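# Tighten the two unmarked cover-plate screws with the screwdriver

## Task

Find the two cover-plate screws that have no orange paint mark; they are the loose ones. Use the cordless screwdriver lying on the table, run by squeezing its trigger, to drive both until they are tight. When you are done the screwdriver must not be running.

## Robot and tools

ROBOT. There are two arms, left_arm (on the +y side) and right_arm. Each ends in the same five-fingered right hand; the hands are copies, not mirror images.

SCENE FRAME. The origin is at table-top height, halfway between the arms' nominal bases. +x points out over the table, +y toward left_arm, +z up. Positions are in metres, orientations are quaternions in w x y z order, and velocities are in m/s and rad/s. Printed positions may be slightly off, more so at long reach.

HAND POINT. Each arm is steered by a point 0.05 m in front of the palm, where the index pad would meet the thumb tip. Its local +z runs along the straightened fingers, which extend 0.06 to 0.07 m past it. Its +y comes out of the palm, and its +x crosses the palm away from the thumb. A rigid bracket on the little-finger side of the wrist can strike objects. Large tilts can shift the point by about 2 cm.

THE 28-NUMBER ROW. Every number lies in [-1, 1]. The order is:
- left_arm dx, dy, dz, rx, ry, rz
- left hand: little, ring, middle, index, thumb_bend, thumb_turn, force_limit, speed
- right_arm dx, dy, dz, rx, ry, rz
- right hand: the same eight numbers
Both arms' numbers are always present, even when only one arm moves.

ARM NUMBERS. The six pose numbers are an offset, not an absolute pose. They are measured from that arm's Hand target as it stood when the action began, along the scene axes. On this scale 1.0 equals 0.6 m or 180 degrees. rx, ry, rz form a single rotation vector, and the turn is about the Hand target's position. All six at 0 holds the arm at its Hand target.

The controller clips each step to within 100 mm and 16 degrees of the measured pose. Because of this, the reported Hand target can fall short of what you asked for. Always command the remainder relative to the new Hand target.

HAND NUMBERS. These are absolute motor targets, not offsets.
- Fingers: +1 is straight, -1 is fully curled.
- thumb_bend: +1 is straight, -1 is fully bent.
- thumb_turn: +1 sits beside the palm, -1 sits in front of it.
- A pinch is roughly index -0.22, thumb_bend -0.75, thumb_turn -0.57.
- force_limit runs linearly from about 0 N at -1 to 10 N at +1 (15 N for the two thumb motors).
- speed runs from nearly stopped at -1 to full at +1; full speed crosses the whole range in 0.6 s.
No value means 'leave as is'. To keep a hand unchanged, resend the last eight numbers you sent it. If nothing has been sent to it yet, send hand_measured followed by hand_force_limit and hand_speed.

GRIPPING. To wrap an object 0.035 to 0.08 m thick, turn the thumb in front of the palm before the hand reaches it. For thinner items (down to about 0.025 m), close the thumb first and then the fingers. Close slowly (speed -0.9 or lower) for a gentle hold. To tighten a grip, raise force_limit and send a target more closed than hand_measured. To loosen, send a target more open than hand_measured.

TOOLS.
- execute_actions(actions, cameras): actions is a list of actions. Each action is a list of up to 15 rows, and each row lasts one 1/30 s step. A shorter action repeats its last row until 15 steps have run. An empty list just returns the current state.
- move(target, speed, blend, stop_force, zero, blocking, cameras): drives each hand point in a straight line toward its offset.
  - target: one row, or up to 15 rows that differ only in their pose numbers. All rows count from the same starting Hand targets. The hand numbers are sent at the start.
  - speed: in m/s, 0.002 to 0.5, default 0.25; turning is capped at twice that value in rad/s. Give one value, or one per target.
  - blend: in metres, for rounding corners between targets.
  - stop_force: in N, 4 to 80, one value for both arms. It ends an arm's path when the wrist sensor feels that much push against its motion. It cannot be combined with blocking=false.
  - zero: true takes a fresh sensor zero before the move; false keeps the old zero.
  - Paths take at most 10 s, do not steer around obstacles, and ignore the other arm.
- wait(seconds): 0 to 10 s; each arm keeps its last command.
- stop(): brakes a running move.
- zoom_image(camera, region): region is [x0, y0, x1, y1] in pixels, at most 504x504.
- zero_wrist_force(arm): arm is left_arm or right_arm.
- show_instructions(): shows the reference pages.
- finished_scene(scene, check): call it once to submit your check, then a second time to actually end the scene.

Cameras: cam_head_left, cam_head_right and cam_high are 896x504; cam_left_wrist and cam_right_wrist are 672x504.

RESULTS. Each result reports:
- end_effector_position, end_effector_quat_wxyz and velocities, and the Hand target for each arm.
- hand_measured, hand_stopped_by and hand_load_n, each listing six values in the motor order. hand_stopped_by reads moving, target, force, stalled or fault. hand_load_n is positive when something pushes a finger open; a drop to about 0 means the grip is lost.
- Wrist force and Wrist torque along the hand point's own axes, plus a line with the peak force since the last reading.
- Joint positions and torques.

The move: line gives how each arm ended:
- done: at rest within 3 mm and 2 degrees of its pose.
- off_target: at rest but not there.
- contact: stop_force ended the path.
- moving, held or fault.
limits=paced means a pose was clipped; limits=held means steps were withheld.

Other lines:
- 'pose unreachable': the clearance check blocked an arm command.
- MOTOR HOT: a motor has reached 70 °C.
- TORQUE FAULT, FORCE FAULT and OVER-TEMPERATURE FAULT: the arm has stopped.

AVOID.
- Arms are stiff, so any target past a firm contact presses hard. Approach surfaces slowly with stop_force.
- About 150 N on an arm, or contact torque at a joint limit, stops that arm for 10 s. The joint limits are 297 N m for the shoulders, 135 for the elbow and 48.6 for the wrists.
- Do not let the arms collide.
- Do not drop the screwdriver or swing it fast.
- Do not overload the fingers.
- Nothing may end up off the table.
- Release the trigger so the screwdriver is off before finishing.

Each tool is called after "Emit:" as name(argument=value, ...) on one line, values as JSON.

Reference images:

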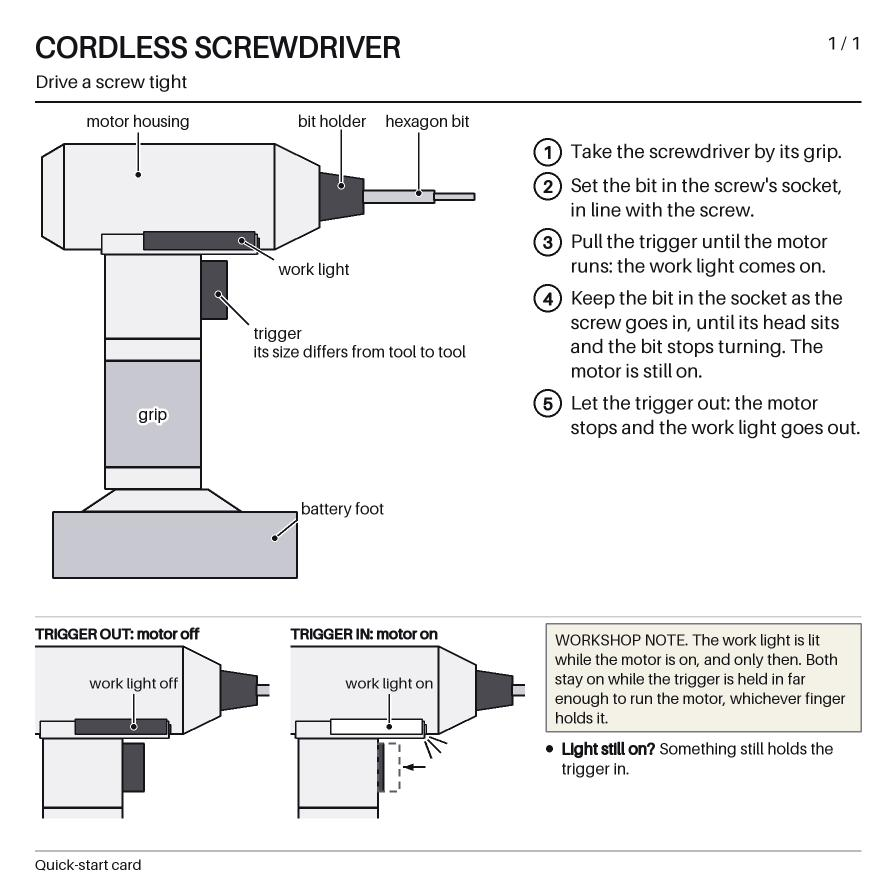

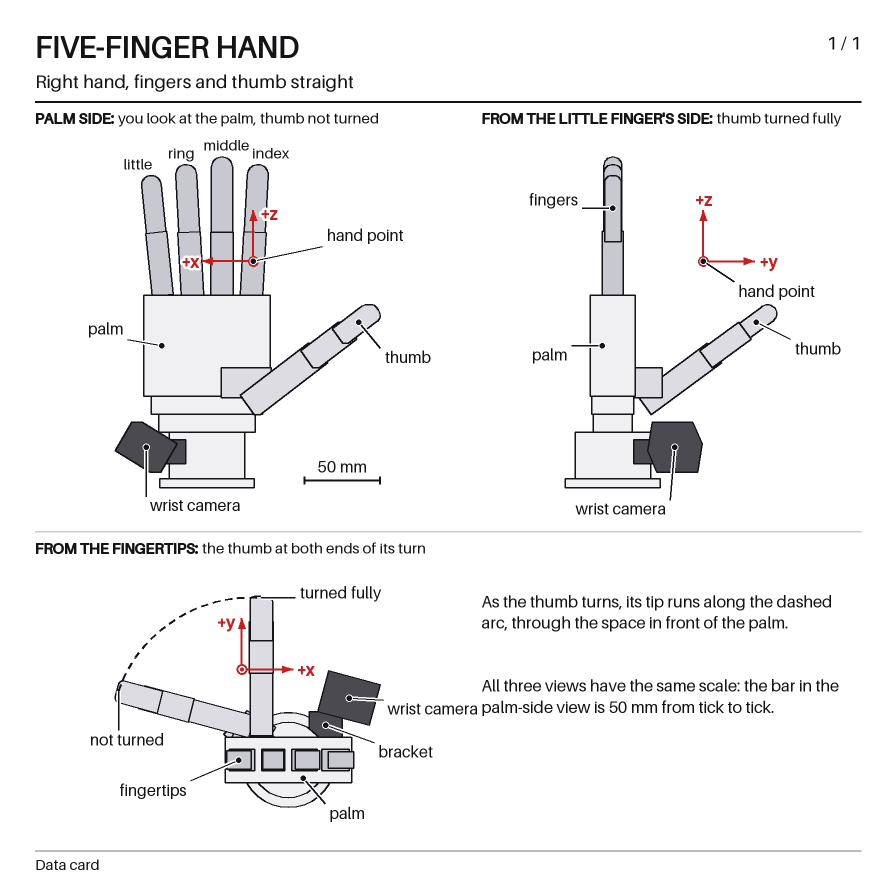

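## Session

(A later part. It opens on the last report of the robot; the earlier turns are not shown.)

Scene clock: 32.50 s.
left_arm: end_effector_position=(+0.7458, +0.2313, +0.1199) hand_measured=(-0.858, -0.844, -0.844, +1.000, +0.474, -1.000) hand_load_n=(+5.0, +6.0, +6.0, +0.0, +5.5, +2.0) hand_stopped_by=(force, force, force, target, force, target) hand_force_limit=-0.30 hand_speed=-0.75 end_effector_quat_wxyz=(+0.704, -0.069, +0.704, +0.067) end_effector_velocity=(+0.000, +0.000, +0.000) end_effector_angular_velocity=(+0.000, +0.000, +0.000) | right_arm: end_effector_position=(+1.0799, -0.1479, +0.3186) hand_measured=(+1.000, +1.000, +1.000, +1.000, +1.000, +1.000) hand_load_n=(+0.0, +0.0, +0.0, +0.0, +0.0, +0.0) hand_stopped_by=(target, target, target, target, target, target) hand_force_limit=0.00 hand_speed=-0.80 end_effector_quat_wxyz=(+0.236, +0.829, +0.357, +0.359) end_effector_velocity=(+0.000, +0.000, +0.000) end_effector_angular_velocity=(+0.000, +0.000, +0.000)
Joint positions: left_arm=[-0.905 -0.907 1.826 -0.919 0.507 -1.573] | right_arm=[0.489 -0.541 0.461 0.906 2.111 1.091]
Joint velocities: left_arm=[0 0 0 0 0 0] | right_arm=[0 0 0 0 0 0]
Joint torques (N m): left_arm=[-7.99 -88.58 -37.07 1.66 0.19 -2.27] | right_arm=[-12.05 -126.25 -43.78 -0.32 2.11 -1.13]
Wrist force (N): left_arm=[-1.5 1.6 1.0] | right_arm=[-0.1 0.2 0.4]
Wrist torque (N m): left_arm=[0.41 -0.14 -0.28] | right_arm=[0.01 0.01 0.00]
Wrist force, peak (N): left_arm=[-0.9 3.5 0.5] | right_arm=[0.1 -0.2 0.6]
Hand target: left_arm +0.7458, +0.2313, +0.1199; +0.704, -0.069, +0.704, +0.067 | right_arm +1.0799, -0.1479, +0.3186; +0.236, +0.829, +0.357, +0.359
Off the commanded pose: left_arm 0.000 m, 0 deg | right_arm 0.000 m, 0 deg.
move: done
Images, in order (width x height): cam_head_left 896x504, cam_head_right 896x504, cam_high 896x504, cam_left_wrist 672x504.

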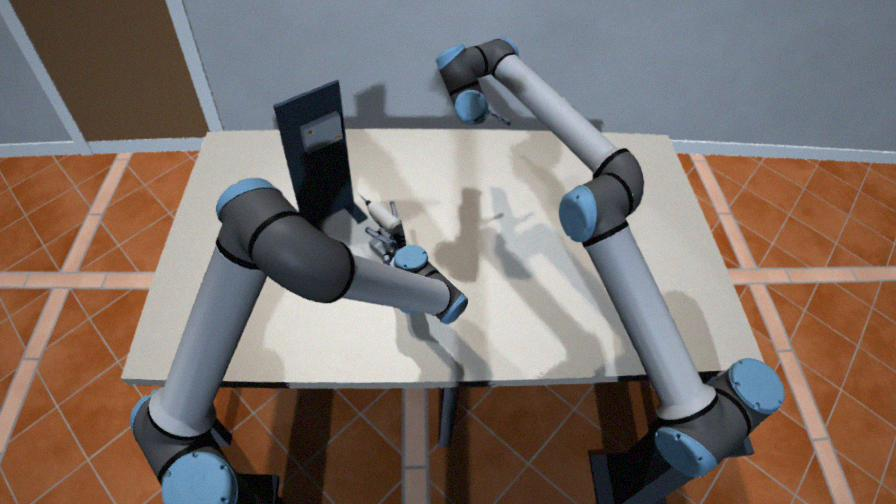

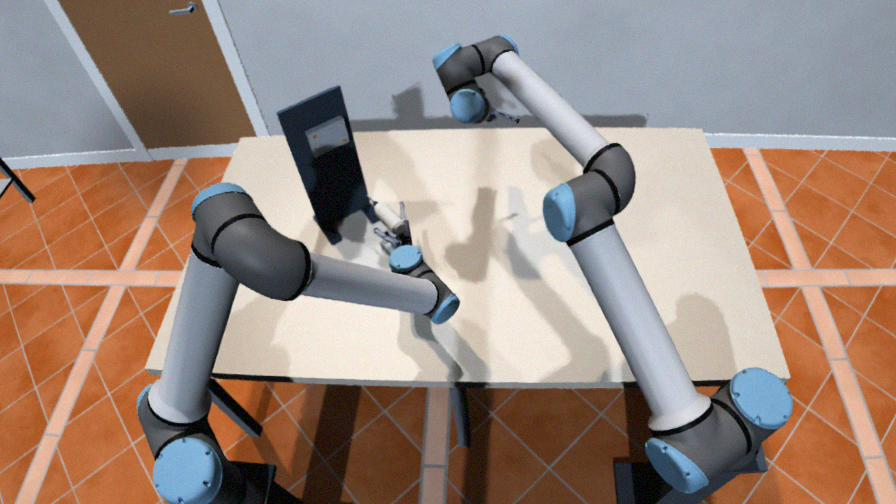

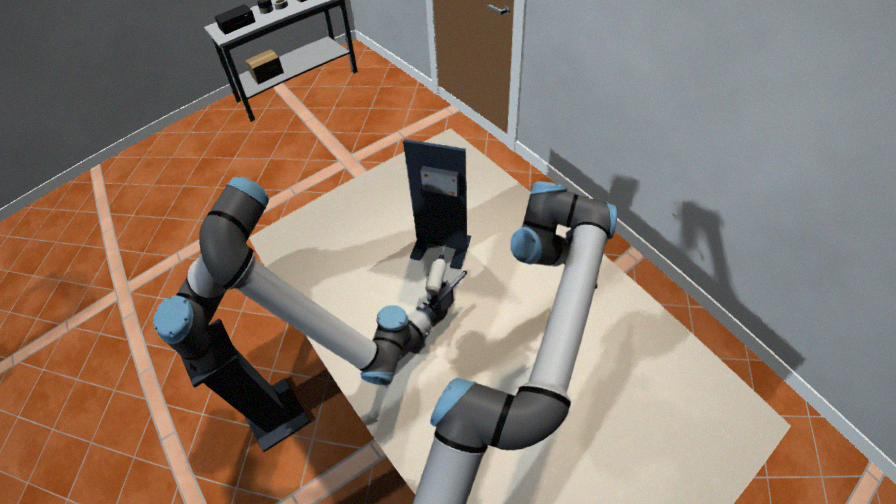

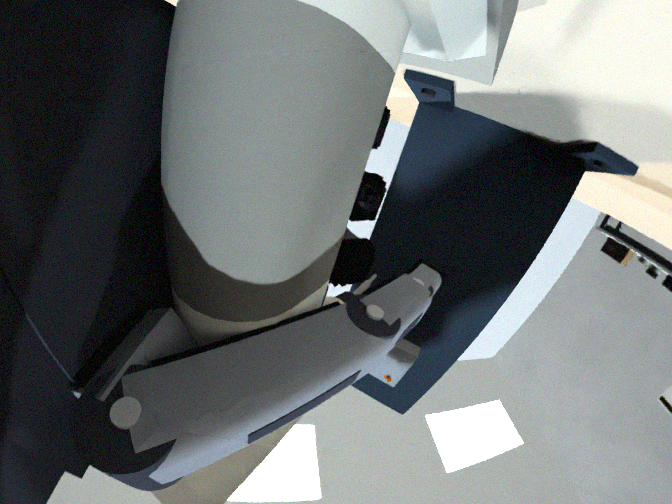

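Emit:
move(target=[0,0,0,0,0,0, -0.97,-0.97,-0.97,1,-0.97,-1,0.6,-0.8, 0,0,0,0,0,0, 1,1,1,1,1,1,0,-0.8], cameras=["cam_head_left","cam_high","cam_left_wrist"])

Scene clock: 33.50 s.
left_arm: end_effector_position=(+0.7458, +0.2313, +0.1199) hand_measured=(-0.866, -0.852, -0.852, +1.000, +0.370, -1.000) hand_load_n=(+9.0, +10.5, +11.0, +0.0, +12.0, +4.5) hand_stopped_by=(force, force, force, target, force, target) hand_force_limit=0.60 hand_speed=-0.80 end_effector_quat_wxyz=(+0.704, -0.069, +0.704, +0.067) end_effector_velocity=(+0.000, -0.001, +0.000) end_effector_angular_velocity=(+0.002, +0.000, -0.001) | right_arm: end_effector_position=(+1.0799, -0.1479, +0.3186) hand_measured=(+1.000, +1.000, +1.000, +1.000, +1.000, +1.000) hand_load_n=(+0.0, +0.0, +0.0, +0.0, +0.0, +0.0) hand_stopped_by=(target, target, target, target, target, target) hand_force_limit=0.00 hand_speed=-0.80 end_effector_quat_wxyz=(+0.236, +0.829, +0.357, +0.359) end_effector_velocity=(+0.000, +0.000, +0.000) end_effector_angular_velocity=(+0.000, -0.001, +0.000)
Joint positions: left_arm=[-0.905 -0.907 1.826 -0.919 0.507 -1.573] | right_arm=[0.489 -0.541 0.461 0.906 2.111 1.091]
Joint velocities: left_arm=[0 0 0 0 0 0.002] | right_arm=[0 0 0 -0.001 0 0]
Joint torques (N m): left_arm=[-7.93 -88.02 -35.04 1.87 0.85 -2.32] | right_arm=[-13.27 -125.19 -44.09 -0.21 2.22 -1.17]
Wrist force (N): left_arm=[-3.3 1.5 1.3] | right_arm=[-0.1 0.1 0.1]
Wrist torque (N m): left_arm=[0.44 -0.29 -0.31] | right_arm=[0.02 0.02 0.00]
Wrist force, peak (N): left_arm=[-3.9 1.3 0.9] | right_arm=[-0.4 0.3 0.1]
Hand target: left_arm +0.7458, +0.2313, +0.1199; +0.704, -0.069, +0.704, +0.067 | right_arm +1.0799, -0.1479, +0.3186; +0.236, +0.829, +0.357, +0.359
Off the commanded pose: left_arm 0.000 m, 0 deg | right_arm 0.000 m, 0 deg.
move: done
Images, in order (width x height): cam_head_left 896x504, cam_high 896x504, cam_left_wrist 672x504.

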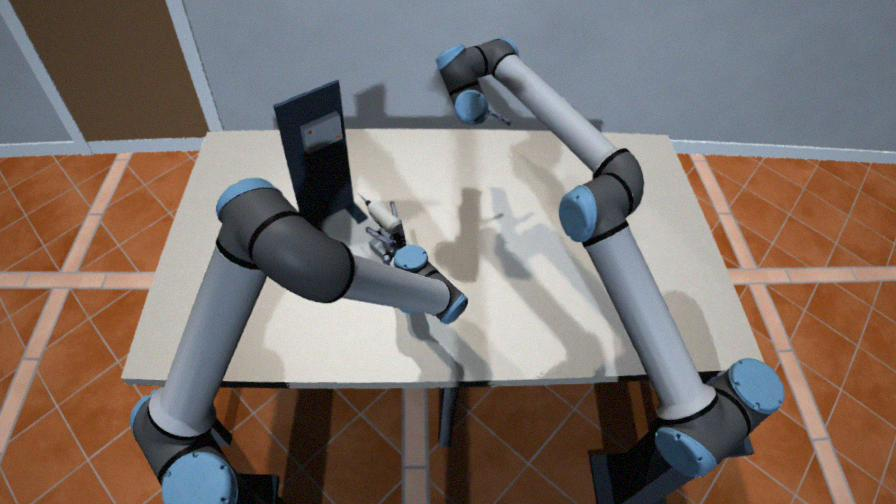

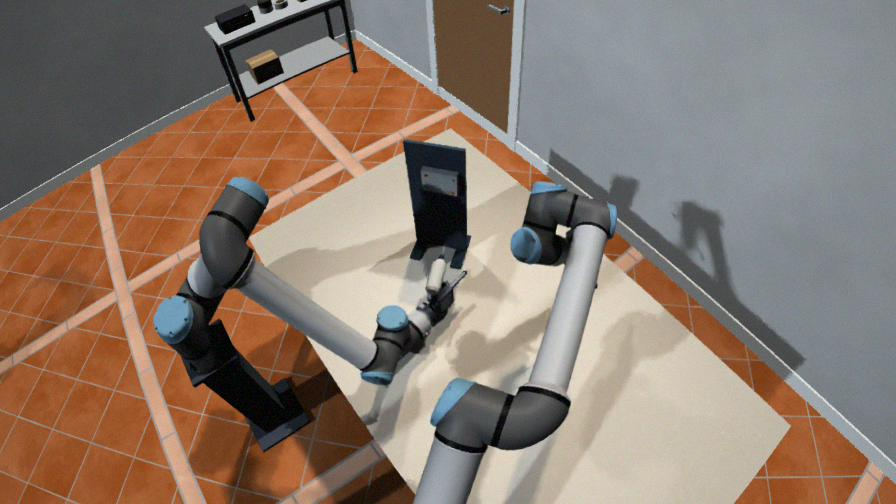

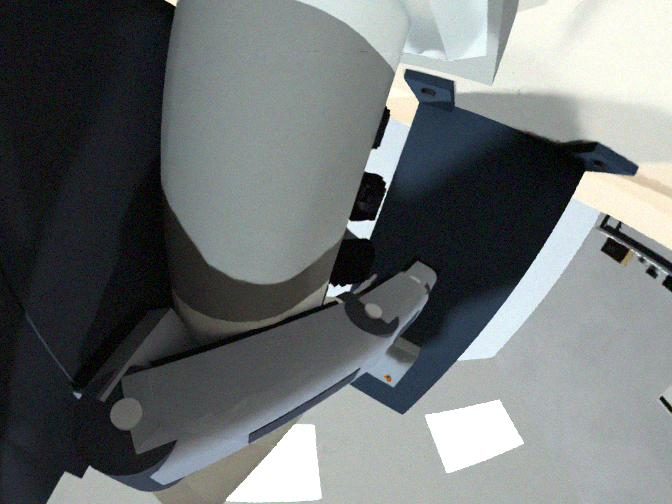

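Emit:
move(target=[0,0,0,0,0,0, -0.97,-0.97,-0.97,-0.97,-0.97,-1,0.2,-0.6, 0,0,0,0,0,0, 1,1,1,1,1,1,0,-0.8], cameras=["cam_head_left","cam_head_right","cam_high","cam_left_wrist"])

Emit:
zoom_image(camera="cam_left_wrist", region=[220, 150, 500, 400])

Emit:
zoom_image(camera="cam_head_left", region=[340, 180, 440, 280])

Emit:
zoom_image(camera="cam_high", region=[390, 240, 490, 330])

Scene clock: 36.47 s.
left_arm: end_effector_position=(+0.7458, +0.2313, +0.1199) hand_measured=(-0.866, -0.852, -0.852, -0.640, +0.370, -1.000) hand_load_n=(+9.0, +10.0, +10.5, +7.0, +12.0, +4.0) hand_stopped_by=(force, force, force, force, force, target) hand_force_limit=0.20 hand_speed=-0.60 end_effector_quat_wxyz=(+0.704, -0.069, +0.704, +0.067) end_effector_velocity=(+0.000, +0.000, +0.001) end_effector_angular_velocity=(+0.001, +0.000, +0.000) | right_arm: end_effector_position=(+1.0799, -0.1479, +0.3186) hand_measured=(+1.000, +1.000, +1.000, +1.000, +1.000, +1.000) hand_load_n=(+0.0, +0.0, +0.0, +0.0, +0.0, +0.0) hand_stopped_by=(target, target, target, target, target, target) hand_force_limit=0.00 hand_speed=-0.80 end_effector_quat_wxyz=(+0.236, +0.829, +0.357, +0.359) end_effector_velocity=(+0.000, +0.000, +0.001) end_effector_angular_velocity=(+0.001, -0.001, +0.000)
Joint positions: left_arm=[-0.905 -0.907 1.826 -0.919 0.507 -1.573] | right_arm=[0.489 -0.541 0.461 0.906 2.111 1.091]
Joint velocities: left_arm=[0.001 -0.001 0 0 0 0.001] | right_arm=[0 -0.001 0 0 0 0]
Joint torques (N m): left_arm=[-7.14 -81.07 -28.23 1.81 1.37 -2.31] | right_arm=[-11.62 -126.19 -43.63 -0.3 2.25 -1.22]
Wrist force (N): left_arm=[-3.0 1.0 -0.2] | right_arm=[0.1 0.1 0.1]
Wrist torque (N m): left_arm=[0.44 -0.12 -0.34] | right_arm=[0.02 -0.01 0.01]
Wrist force, peak (N): left_arm=[-3.6 1.9 1.2] | right_arm=[0.2 -0.2 0.7]
Hand target: left_arm +0.7458, +0.2313, +0.1199; +0.704, -0.069, +0.704, +0.067 | right_arm +1.0799, -0.1479, +0.3186; +0.236, +0.829, +0.357, +0.359
Off the commanded pose: left_arm 0.000 m, 0 deg | right_arm 0.000 m, 0 deg.
move: done
Images, in order (width x height): cam_head_left 896x504, cam_head_right 896x504, cam_high 896x504, cam_left_wrist 672x504.

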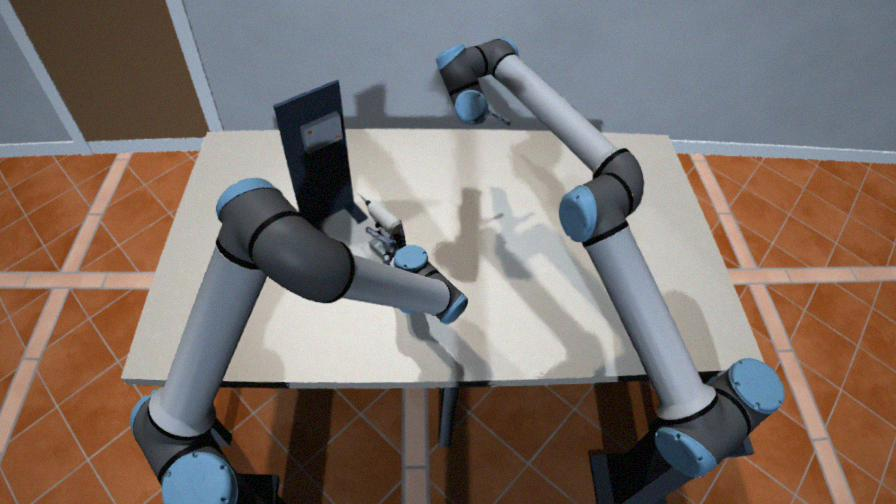

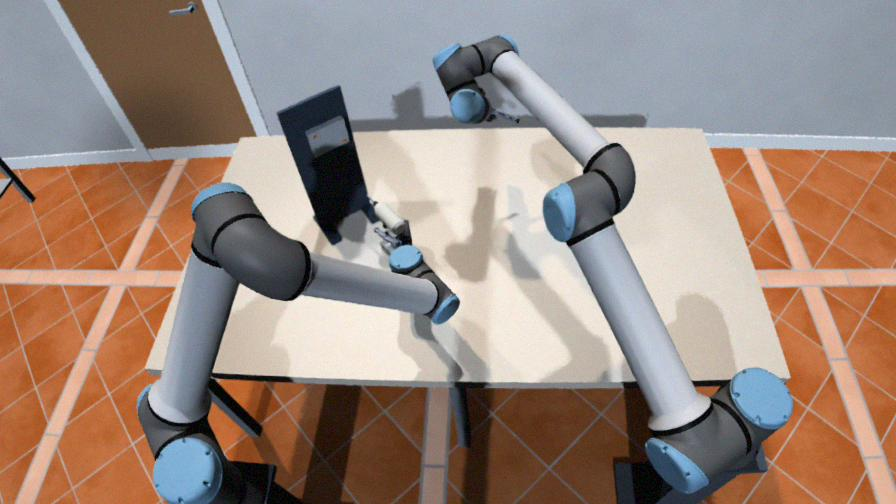

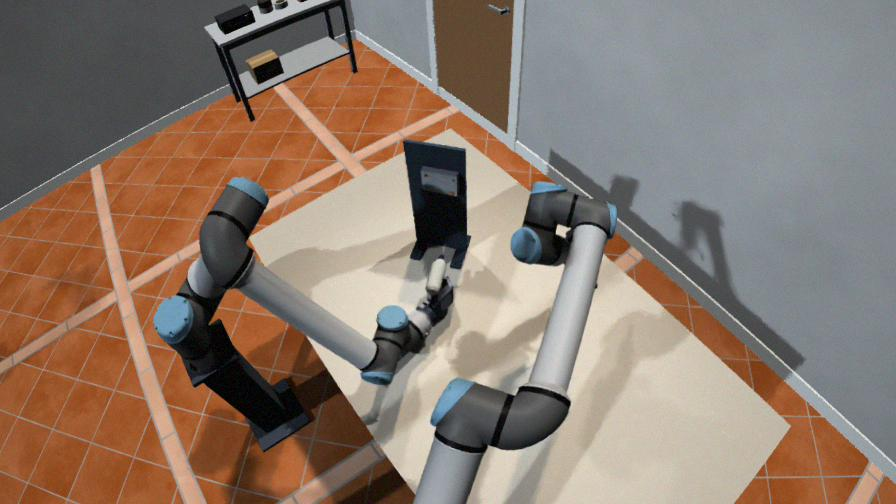

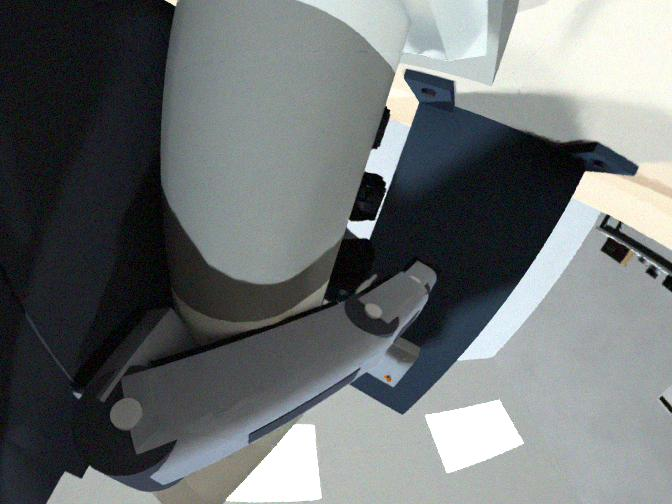

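Scaled by 1.800 from the camera's 672x504 image, which has a finer 960x720 frame.

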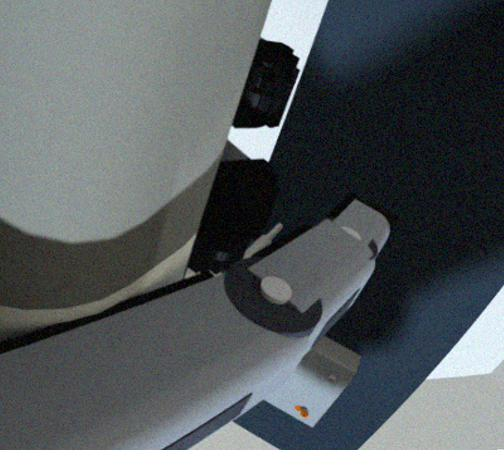

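Scaled by 5.040.

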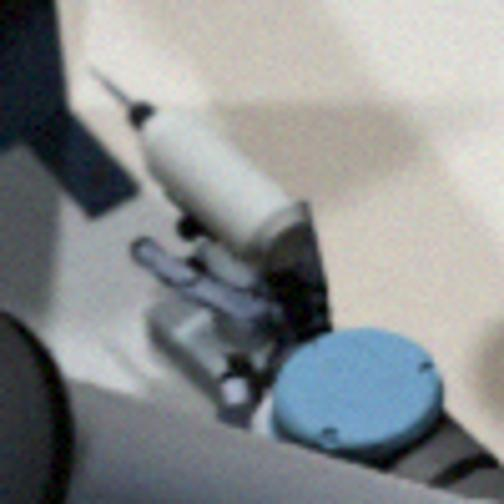

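Scaled by 5.040.

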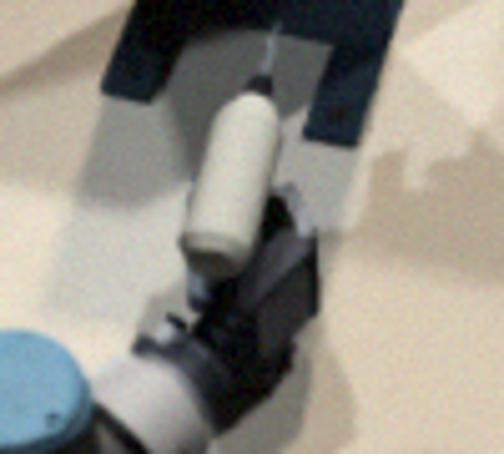

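Emit:
move(target=[0,0,0,0,0,0, -0.97,-0.97,-0.97,-1,-0.97,-1,0.9,-0.6, 0,0,0,0,0,0, 1,1,1,1,1,1,0,-0.8], cameras=["cam_head_left","cam_head_right","cam_high","cam_left_wrist"])

Emit:
zoom_image(camera="cam_left_wrist", region=[220, 150, 500, 400])

Emit:
zoom_image(camera="cam_head_left", region=[340, 180, 440, 280])

Emit:
zoom_image(camera="cam_high", region=[390, 240, 490, 330])

Scene clock: 37.37 s.
left_arm: end_effector_position=(+0.7458, +0.2313, +0.1199) hand_measured=(-0.866, -0.852, -0.852, -0.792, +0.370, -1.000) hand_load_n=(+9.0, +10.0, +10.5, +12.0, +11.5, +4.0) hand_stopped_by=(force, force, force, force, force, target) hand_force_limit=0.90 hand_speed=-0.60 end_effector_quat_wxyz=(+0.704, -0.069, +0.704, +0.067) end_effector_velocity=(+0.000, +0.000, +0.000) end_effector_angular_velocity=(-0.001, +0.000, +0.000) | right_arm: end_effector_position=(+1.0799, -0.1479, +0.3186) hand_measured=(+1.000, +1.000, +1.000, +1.000, +1.000, +1.000) hand_load_n=(+0.0, +0.0, +0.0, +0.0, +0.0, +0.0) hand_stopped_by=(target, target, target, target, target, target) hand_force_limit=0.00 hand_speed=-0.80 end_effector_quat_wxyz=(+0.236, +0.829, +0.357, +0.359) end_effector_velocity=(+0.000, +0.000, -0.001) end_effector_angular_velocity=(-0.001, +0.001, +0.000)
Joint positions: left_arm=[-0.905 -0.907 1.826 -0.919 0.507 -1.573] | right_arm=[0.489 -0.541 0.461 0.906 2.111 1.091]
Joint velocities: left_arm=[0 0 0 -0.001 0 -0.001] | right_arm=[0 0.001 0 0 0 0]
Joint torques (N m): left_arm=[-7.37 -78.4 -26.47 1.81 1.68 -2.22] | right_arm=[-12.63 -126.39 -43.69 -0.13 2.08 -1.18]
Wrist force (N): left_arm=[-3.1 1.3 0.1] | right_arm=[0.0 0.2 0.1]
Wrist torque (N m): left_arm=[0.48 -0.11 -0.35] | right_arm=[0.04 0.00 0.00]
Wrist force, peak (N): left_arm=[-3.7 1.3 -0.3] | right_arm=[0.2 -0.3 0.6]
Hand target: left_arm +0.7458, +0.2313, +0.1199; +0.704, -0.069, +0.704, +0.067 | right_arm +1.0799, -0.1479, +0.3186; +0.236, +0.829, +0.357, +0.359
Off the commanded pose: left_arm 0.000 m, 0 deg | right_arm 0.000 m, 0 deg.
move: done
Images, in order (width x height): cam_head_left 896x504, cam_head_right 896x504, cam_high 896x504, cam_left_wrist 672x504.

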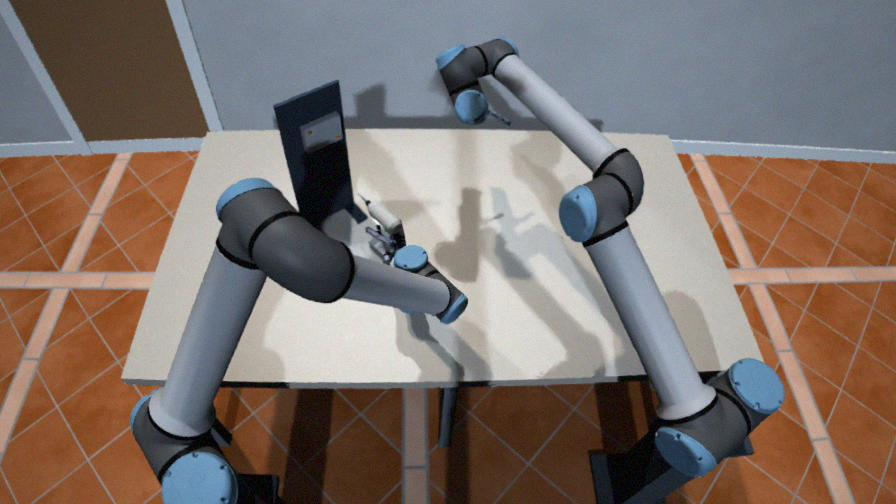

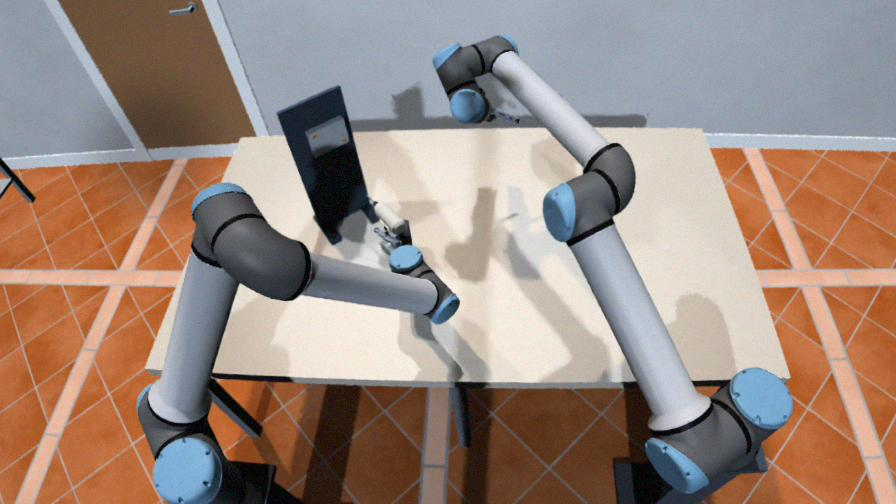

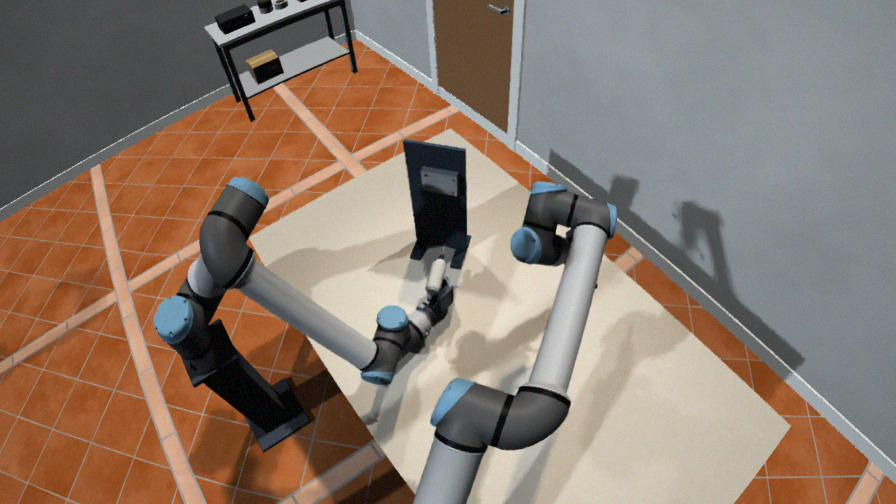

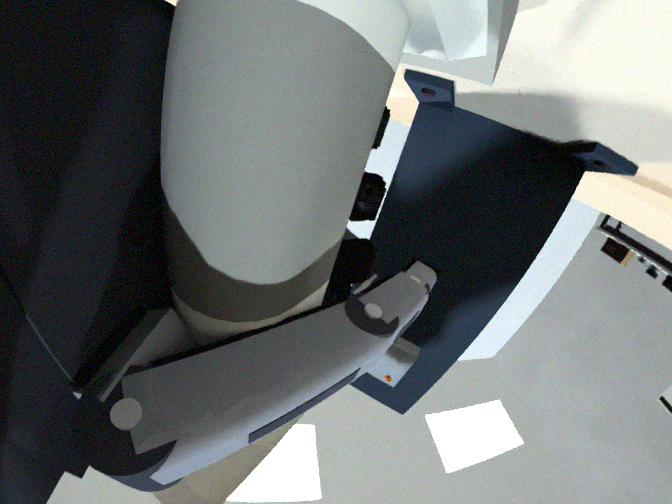

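Scaled by 1.800 from the camera's 672x504 image, which has a finer 960x720 frame.

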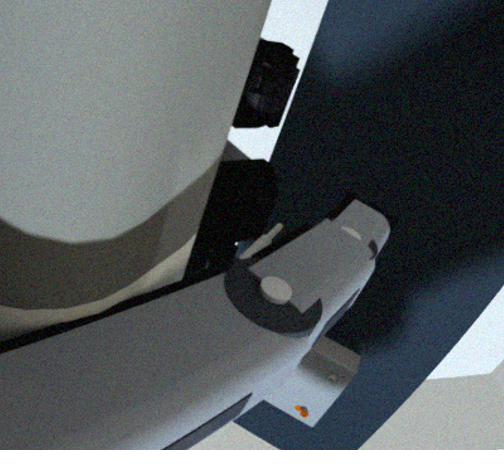

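Scaled by 5.040.

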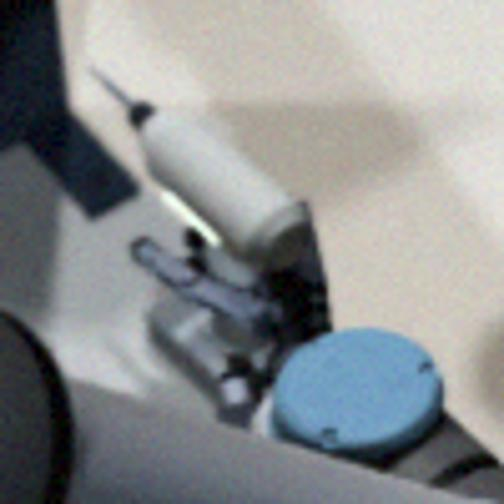

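Scaled by 5.040.

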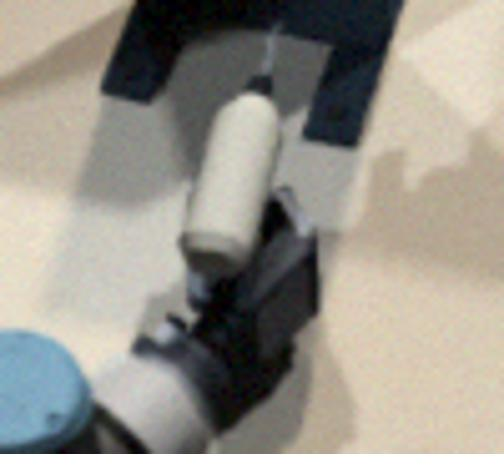

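Emit:
move(target=[0,0,0,0,0,0, -0.97,-0.97,-0.97,-0.4,-0.97,-1,0.9,-0.4, 0,0,0,0,0,0, 1,1,1,1,1,1,0,-0.8], cameras=["cam_head_left"])

Emit:
move(target=[-0.05,-0.02,0.1,0,0,0, -0.97,-0.97,-0.97,-0.4,-0.97,-1,0.9,-0.4, 0,0,0,0,0,0, 1,1,1,1,1,1,0,-0.8], speed=0.08, cameras=["cam_head_left","cam_head_right","cam_high","cam_left_wrist"])

Scene clock: 38.27 s.
left_arm: end_effector_position=(+0.7458, +0.2313, +0.1199) hand_measured=(-0.866, -0.852, -0.852, -0.400, +0.370, -1.000) hand_load_n=(+9.5, +10.5, +11.0, +0.0, +11.5, +4.5) hand_stopped_by=(force, force, force, target, force, target) hand_force_limit=0.90 hand_speed=-0.40 end_effector_quat_wxyz=(+0.704, -0.069, +0.704, +0.067) end_effector_velocity=(+0.000, +0.000, +0.000) end_effector_angular_velocity=(-0.001, +0.000, +0.000) | right_arm: end_effector_position=(+1.0799, -0.1479, +0.3186) hand_measured=(+1.000, +1.000, +1.000, +1.000, +1.000, +1.000) hand_load_n=(+0.0, +0.0, +0.0, +0.0, +0.0, +0.0) hand_stopped_by=(target, target, target, target, target, target) hand_force_limit=0.00 hand_speed=-0.80 end_effector_quat_wxyz=(+0.236, +0.829, +0.357, +0.359) end_effector_velocity=(+0.000, +0.000, -0.001) end_effector_angular_velocity=(+0.000, +0.000, +0.000)
Joint positions: left_arm=[-0.905 -0.907 1.826 -0.919 0.507 -1.573] | right_arm=[0.489 -0.541 0.461 0.906 2.111 1.091]
Joint velocities: left_arm=[0 0 0 0 0.001 -0.001] | right_arm=[0 0.001 0 -0.001 0 0]
Joint torques (N m): left_arm=[-6.98 -72.34 -23.63 1.59 1.39 -2.4] | right_arm=[-12.63 -125.87 -43.41 -0.28 2.08 -1.36]
Wrist force (N): left_arm=[-3.5 1.7 1.7] | right_arm=[0.0 0.1 0.4]
Wrist torque (N m): left_arm=[0.40 -0.35 -0.27] | right_arm=[0.00 0.00 0.00]
Wrist force, peak (N): left_arm=[-4.6 1.7 0.1] | right_arm=[0.4 -0.2 0.5]
Hand target: left_arm +0.7458, +0.2313, +0.1199; +0.704, -0.069, +0.704, +0.067 | right_arm +1.0799, -0.1479, +0.3186; +0.236, +0.829, +0.357, +0.359
Off the commanded pose: left_arm 0.000 m, 0 deg | right_arm 0.000 m, 0 deg.
move: done
Images, in order (width x height): cam_head_left 896x504.

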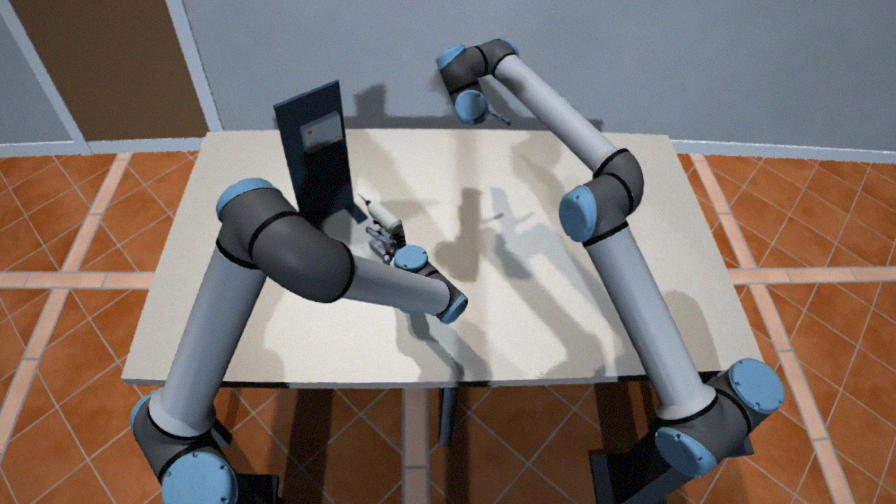

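Scene clock: 39.43 s.
left_arm: end_effector_position=(+0.7157, +0.2193, +0.1799) hand_measured=(-0.868, -0.852, -0.850, -0.400, +0.370, -1.000) hand_load_n=(+1.0, +8.0, +14.0, +0.0, +6.0, +6.5) hand_stopped_by=(force, force, force, target, force, target) hand_force_limit=0.90 hand_speed=-0.40 end_effector_quat_wxyz=(+0.704, -0.069, +0.704, +0.068) end_effector_velocity=(+0.001, +0.000, -0.002) end_effector_angular_velocity=(-0.001, +0.000, -0.001) | right_arm: end_effector_position=(+1.0799, -0.1479, +0.3186) hand_measured=(+1.000, +1.000, +1.000, +1.000, +1.000, +1.000) hand_load_n=(+0.0, +0.0, +0.0, +0.0, +0.0, +0.0) hand_stopped_by=(target, target, target, target, target, target) hand_force_limit=0.00 hand_speed=-0.80 end_effector_quat_wxyz=(+0.236, +0.829, +0.357, +0.359) end_effector_velocity=(+0.000, +0.000, +0.000) end_effector_angular_velocity=(+0.001, +0.000, +0.000)
Joint positions: left_arm=[-0.948 -1.004 1.852 -0.847 0.463 -1.573] | right_arm=[0.489 -0.541 0.461 0.906 2.111 1.091]
Joint velocities: left_arm=[0.001 0.003 0 -0.003 0.003 -0.001] | right_arm=[0 0 0 -0.001 0 0]
Joint torques (N m): left_arm=[8.67 -55.22 -35.39 -5 2.79 -2.01] | right_arm=[-13.79 -126.24 -43.57 -0.23 2.15 -1.3]
Wrist force (N): left_arm=[5.5 2.9 0.1] | right_arm=[-0.1 0.3 0.5]
Wrist torque (N m): left_arm=[0.46 0.09 -0.01] | right_arm=[0.03 0.01 0.00]
Wrist force, peak (N): left_arm=[6.7 3.0 0.5] | right_arm=[0.4 0.0 0.5]
Hand target: left_arm +0.7158, +0.2192, +0.1799; +0.704, -0.069, +0.704, +0.067 | right_arm +1.0799, -0.1479, +0.3186; +0.236, +0.829, +0.357, +0.359
Off the commanded pose: left_arm 0.000 m, 0 deg | right_arm 0.000 m, 0 deg.
move: done
Images, in order (width x height): cam_head_left 896x504, cam_head_right 896x504, cam_high 896x504, cam_left_wrist 672x504.

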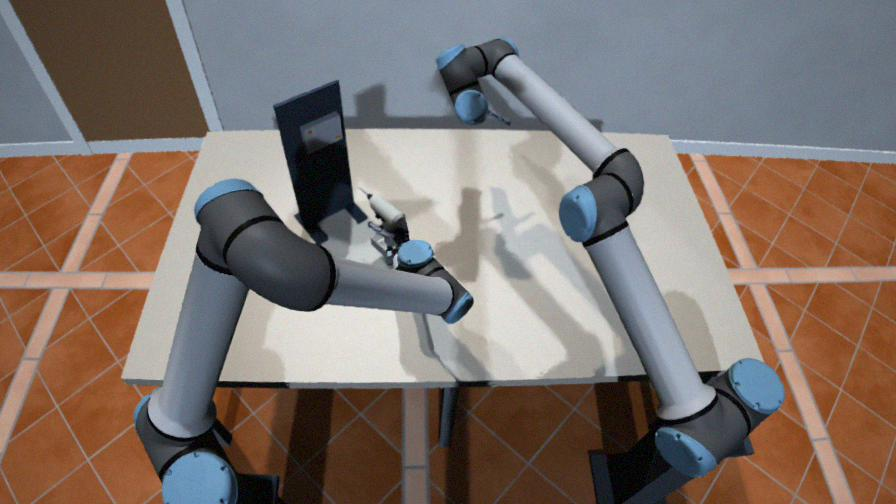

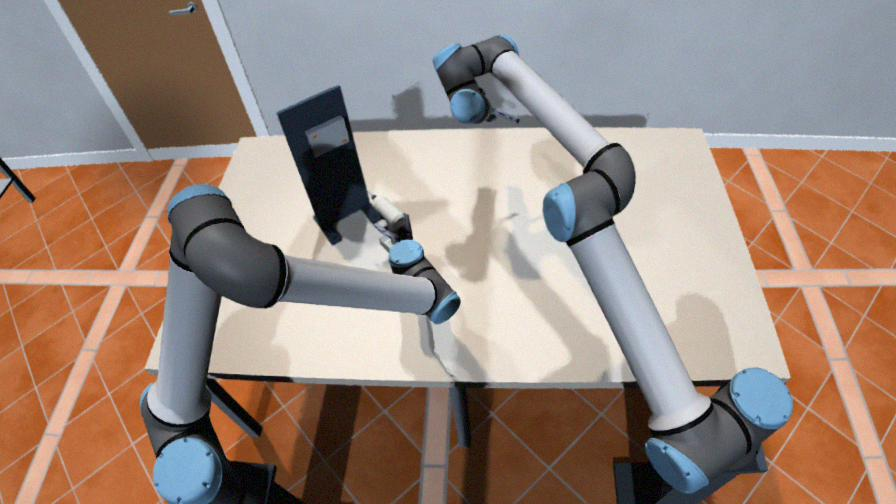

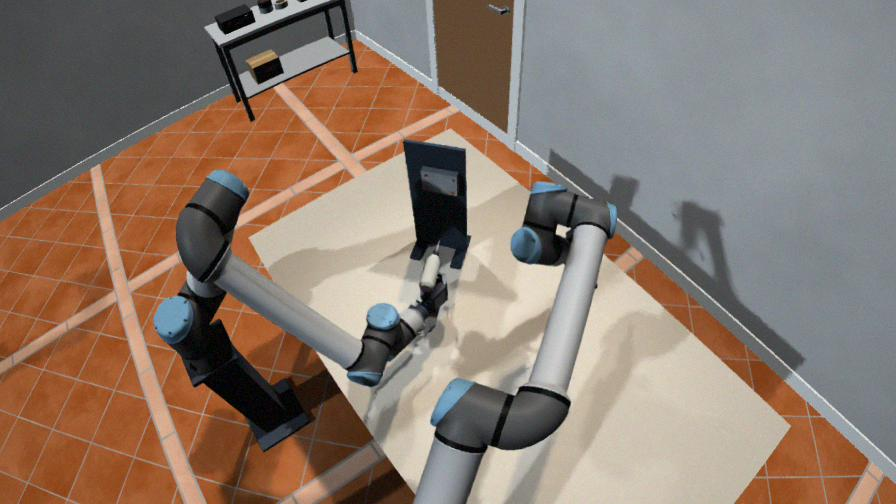

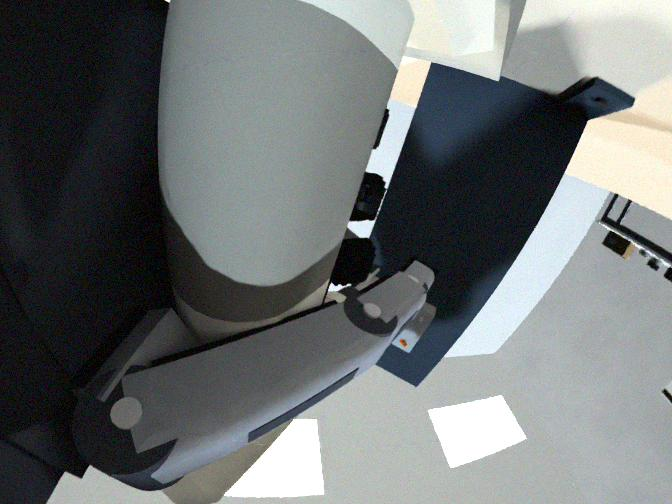

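Emit:
move(target=[0,0,0,0,0,0, -1,-1,-0.97,-0.4,-1,-1,0.7,-0.8, 0,0,0,0,0,0, 1,1,1,1,1,1,0,-0.8], speed=0.08, cameras=["cam_head_left"])

Emit:
zoom_image(camera="cam_head_left", region=[340, 180, 440, 280])

Scene clock: 40.57 s.
left_arm: end_effector_position=(+0.7158, +0.2192, +0.1799) hand_measured=(-0.886, -0.858, -0.850, -0.400, +0.250, -1.000) hand_load_n=(+6.0, +10.5, +14.0, +0.0, +12.5, +11.0) hand_stopped_by=(force, force, force, target, force, target) hand_force_limit=0.70 hand_speed=-0.80 end_effector_quat_wxyz=(+0.704, -0.069, +0.704, +0.067) end_effector_velocity=(+0.001, +0.001, +0.000) end_effector_angular_velocity=(+0.000, +0.000, +0.001) | right_arm: end_effector_position=(+1.0799, -0.1479, +0.3186) hand_measured=(+1.000, +1.000, +1.000, +1.000, +1.000, +1.000) hand_load_n=(-0.5, +0.0, +0.0, +0.0, +0.0, +0.0) hand_stopped_by=(target, target, target, target, target, target) hand_force_limit=0.00 hand_speed=-0.80 end_effector_quat_wxyz=(+0.236, +0.829, +0.357, +0.359) end_effector_velocity=(+0.000, +0.000, +0.000) end_effector_angular_velocity=(-0.001, +0.002, +0.000)
Joint positions: left_arm=[-0.948 -1.004 1.852 -0.847 0.463 -1.573] | right_arm=[0.489 -0.541 0.461 0.906 2.111 1.091]
Joint velocities: left_arm=[0.001 0 0 0 0.001 0] | right_arm=[0 0 0 0.002 0 0]
Joint torques (N m): left_arm=[8.02 -57.2 -42.88 -4.17 2.56 -3.18] | right_arm=[-12.91 -126.24 -43.35 -0.03 2.15 -1.23]
Wrist force (N): left_arm=[5.3 2.9 -0.3] | right_arm=[0.3 0.4 0.2]
Wrist torque (N m): left_arm=[0.47 0.12 -0.02] | right_arm=[0.04 -0.05 0.03]
Wrist force, peak (N): left_arm=[5.7 2.9 -0.5] | right_arm=[-0.3 0.0 0.5]
Hand target: left_arm +0.7158, +0.2192, +0.1799; +0.704, -0.069, +0.704, +0.067 | right_arm +1.0799, -0.1479, +0.3186; +0.236, +0.829, +0.357, +0.359
Off the commanded pose: left_arm 0.000 m, 0 deg | right_arm 0.000 m, 0 deg.
move: done
Images, in order (width x height): cam_head_left 896x504.

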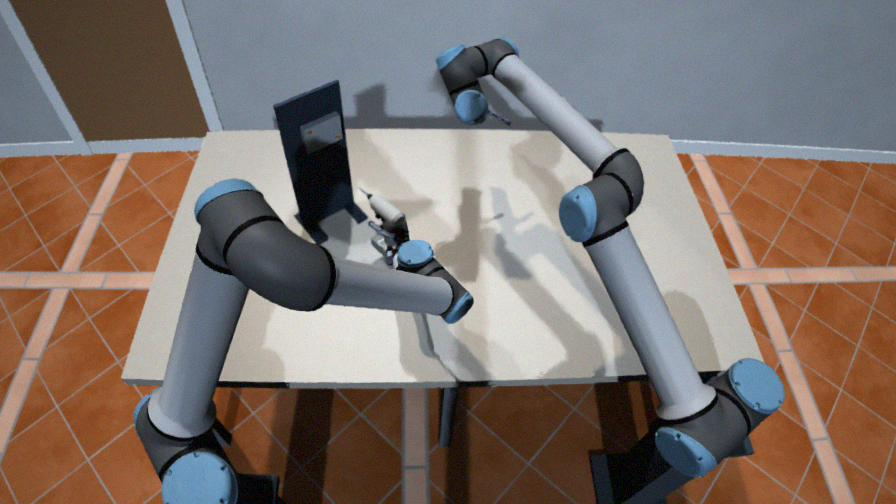

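Scaled by 5.040.

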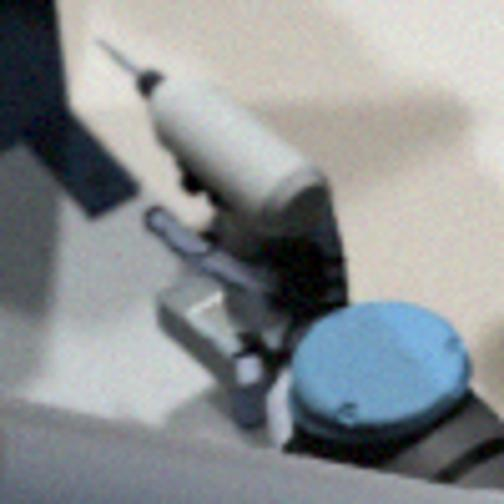

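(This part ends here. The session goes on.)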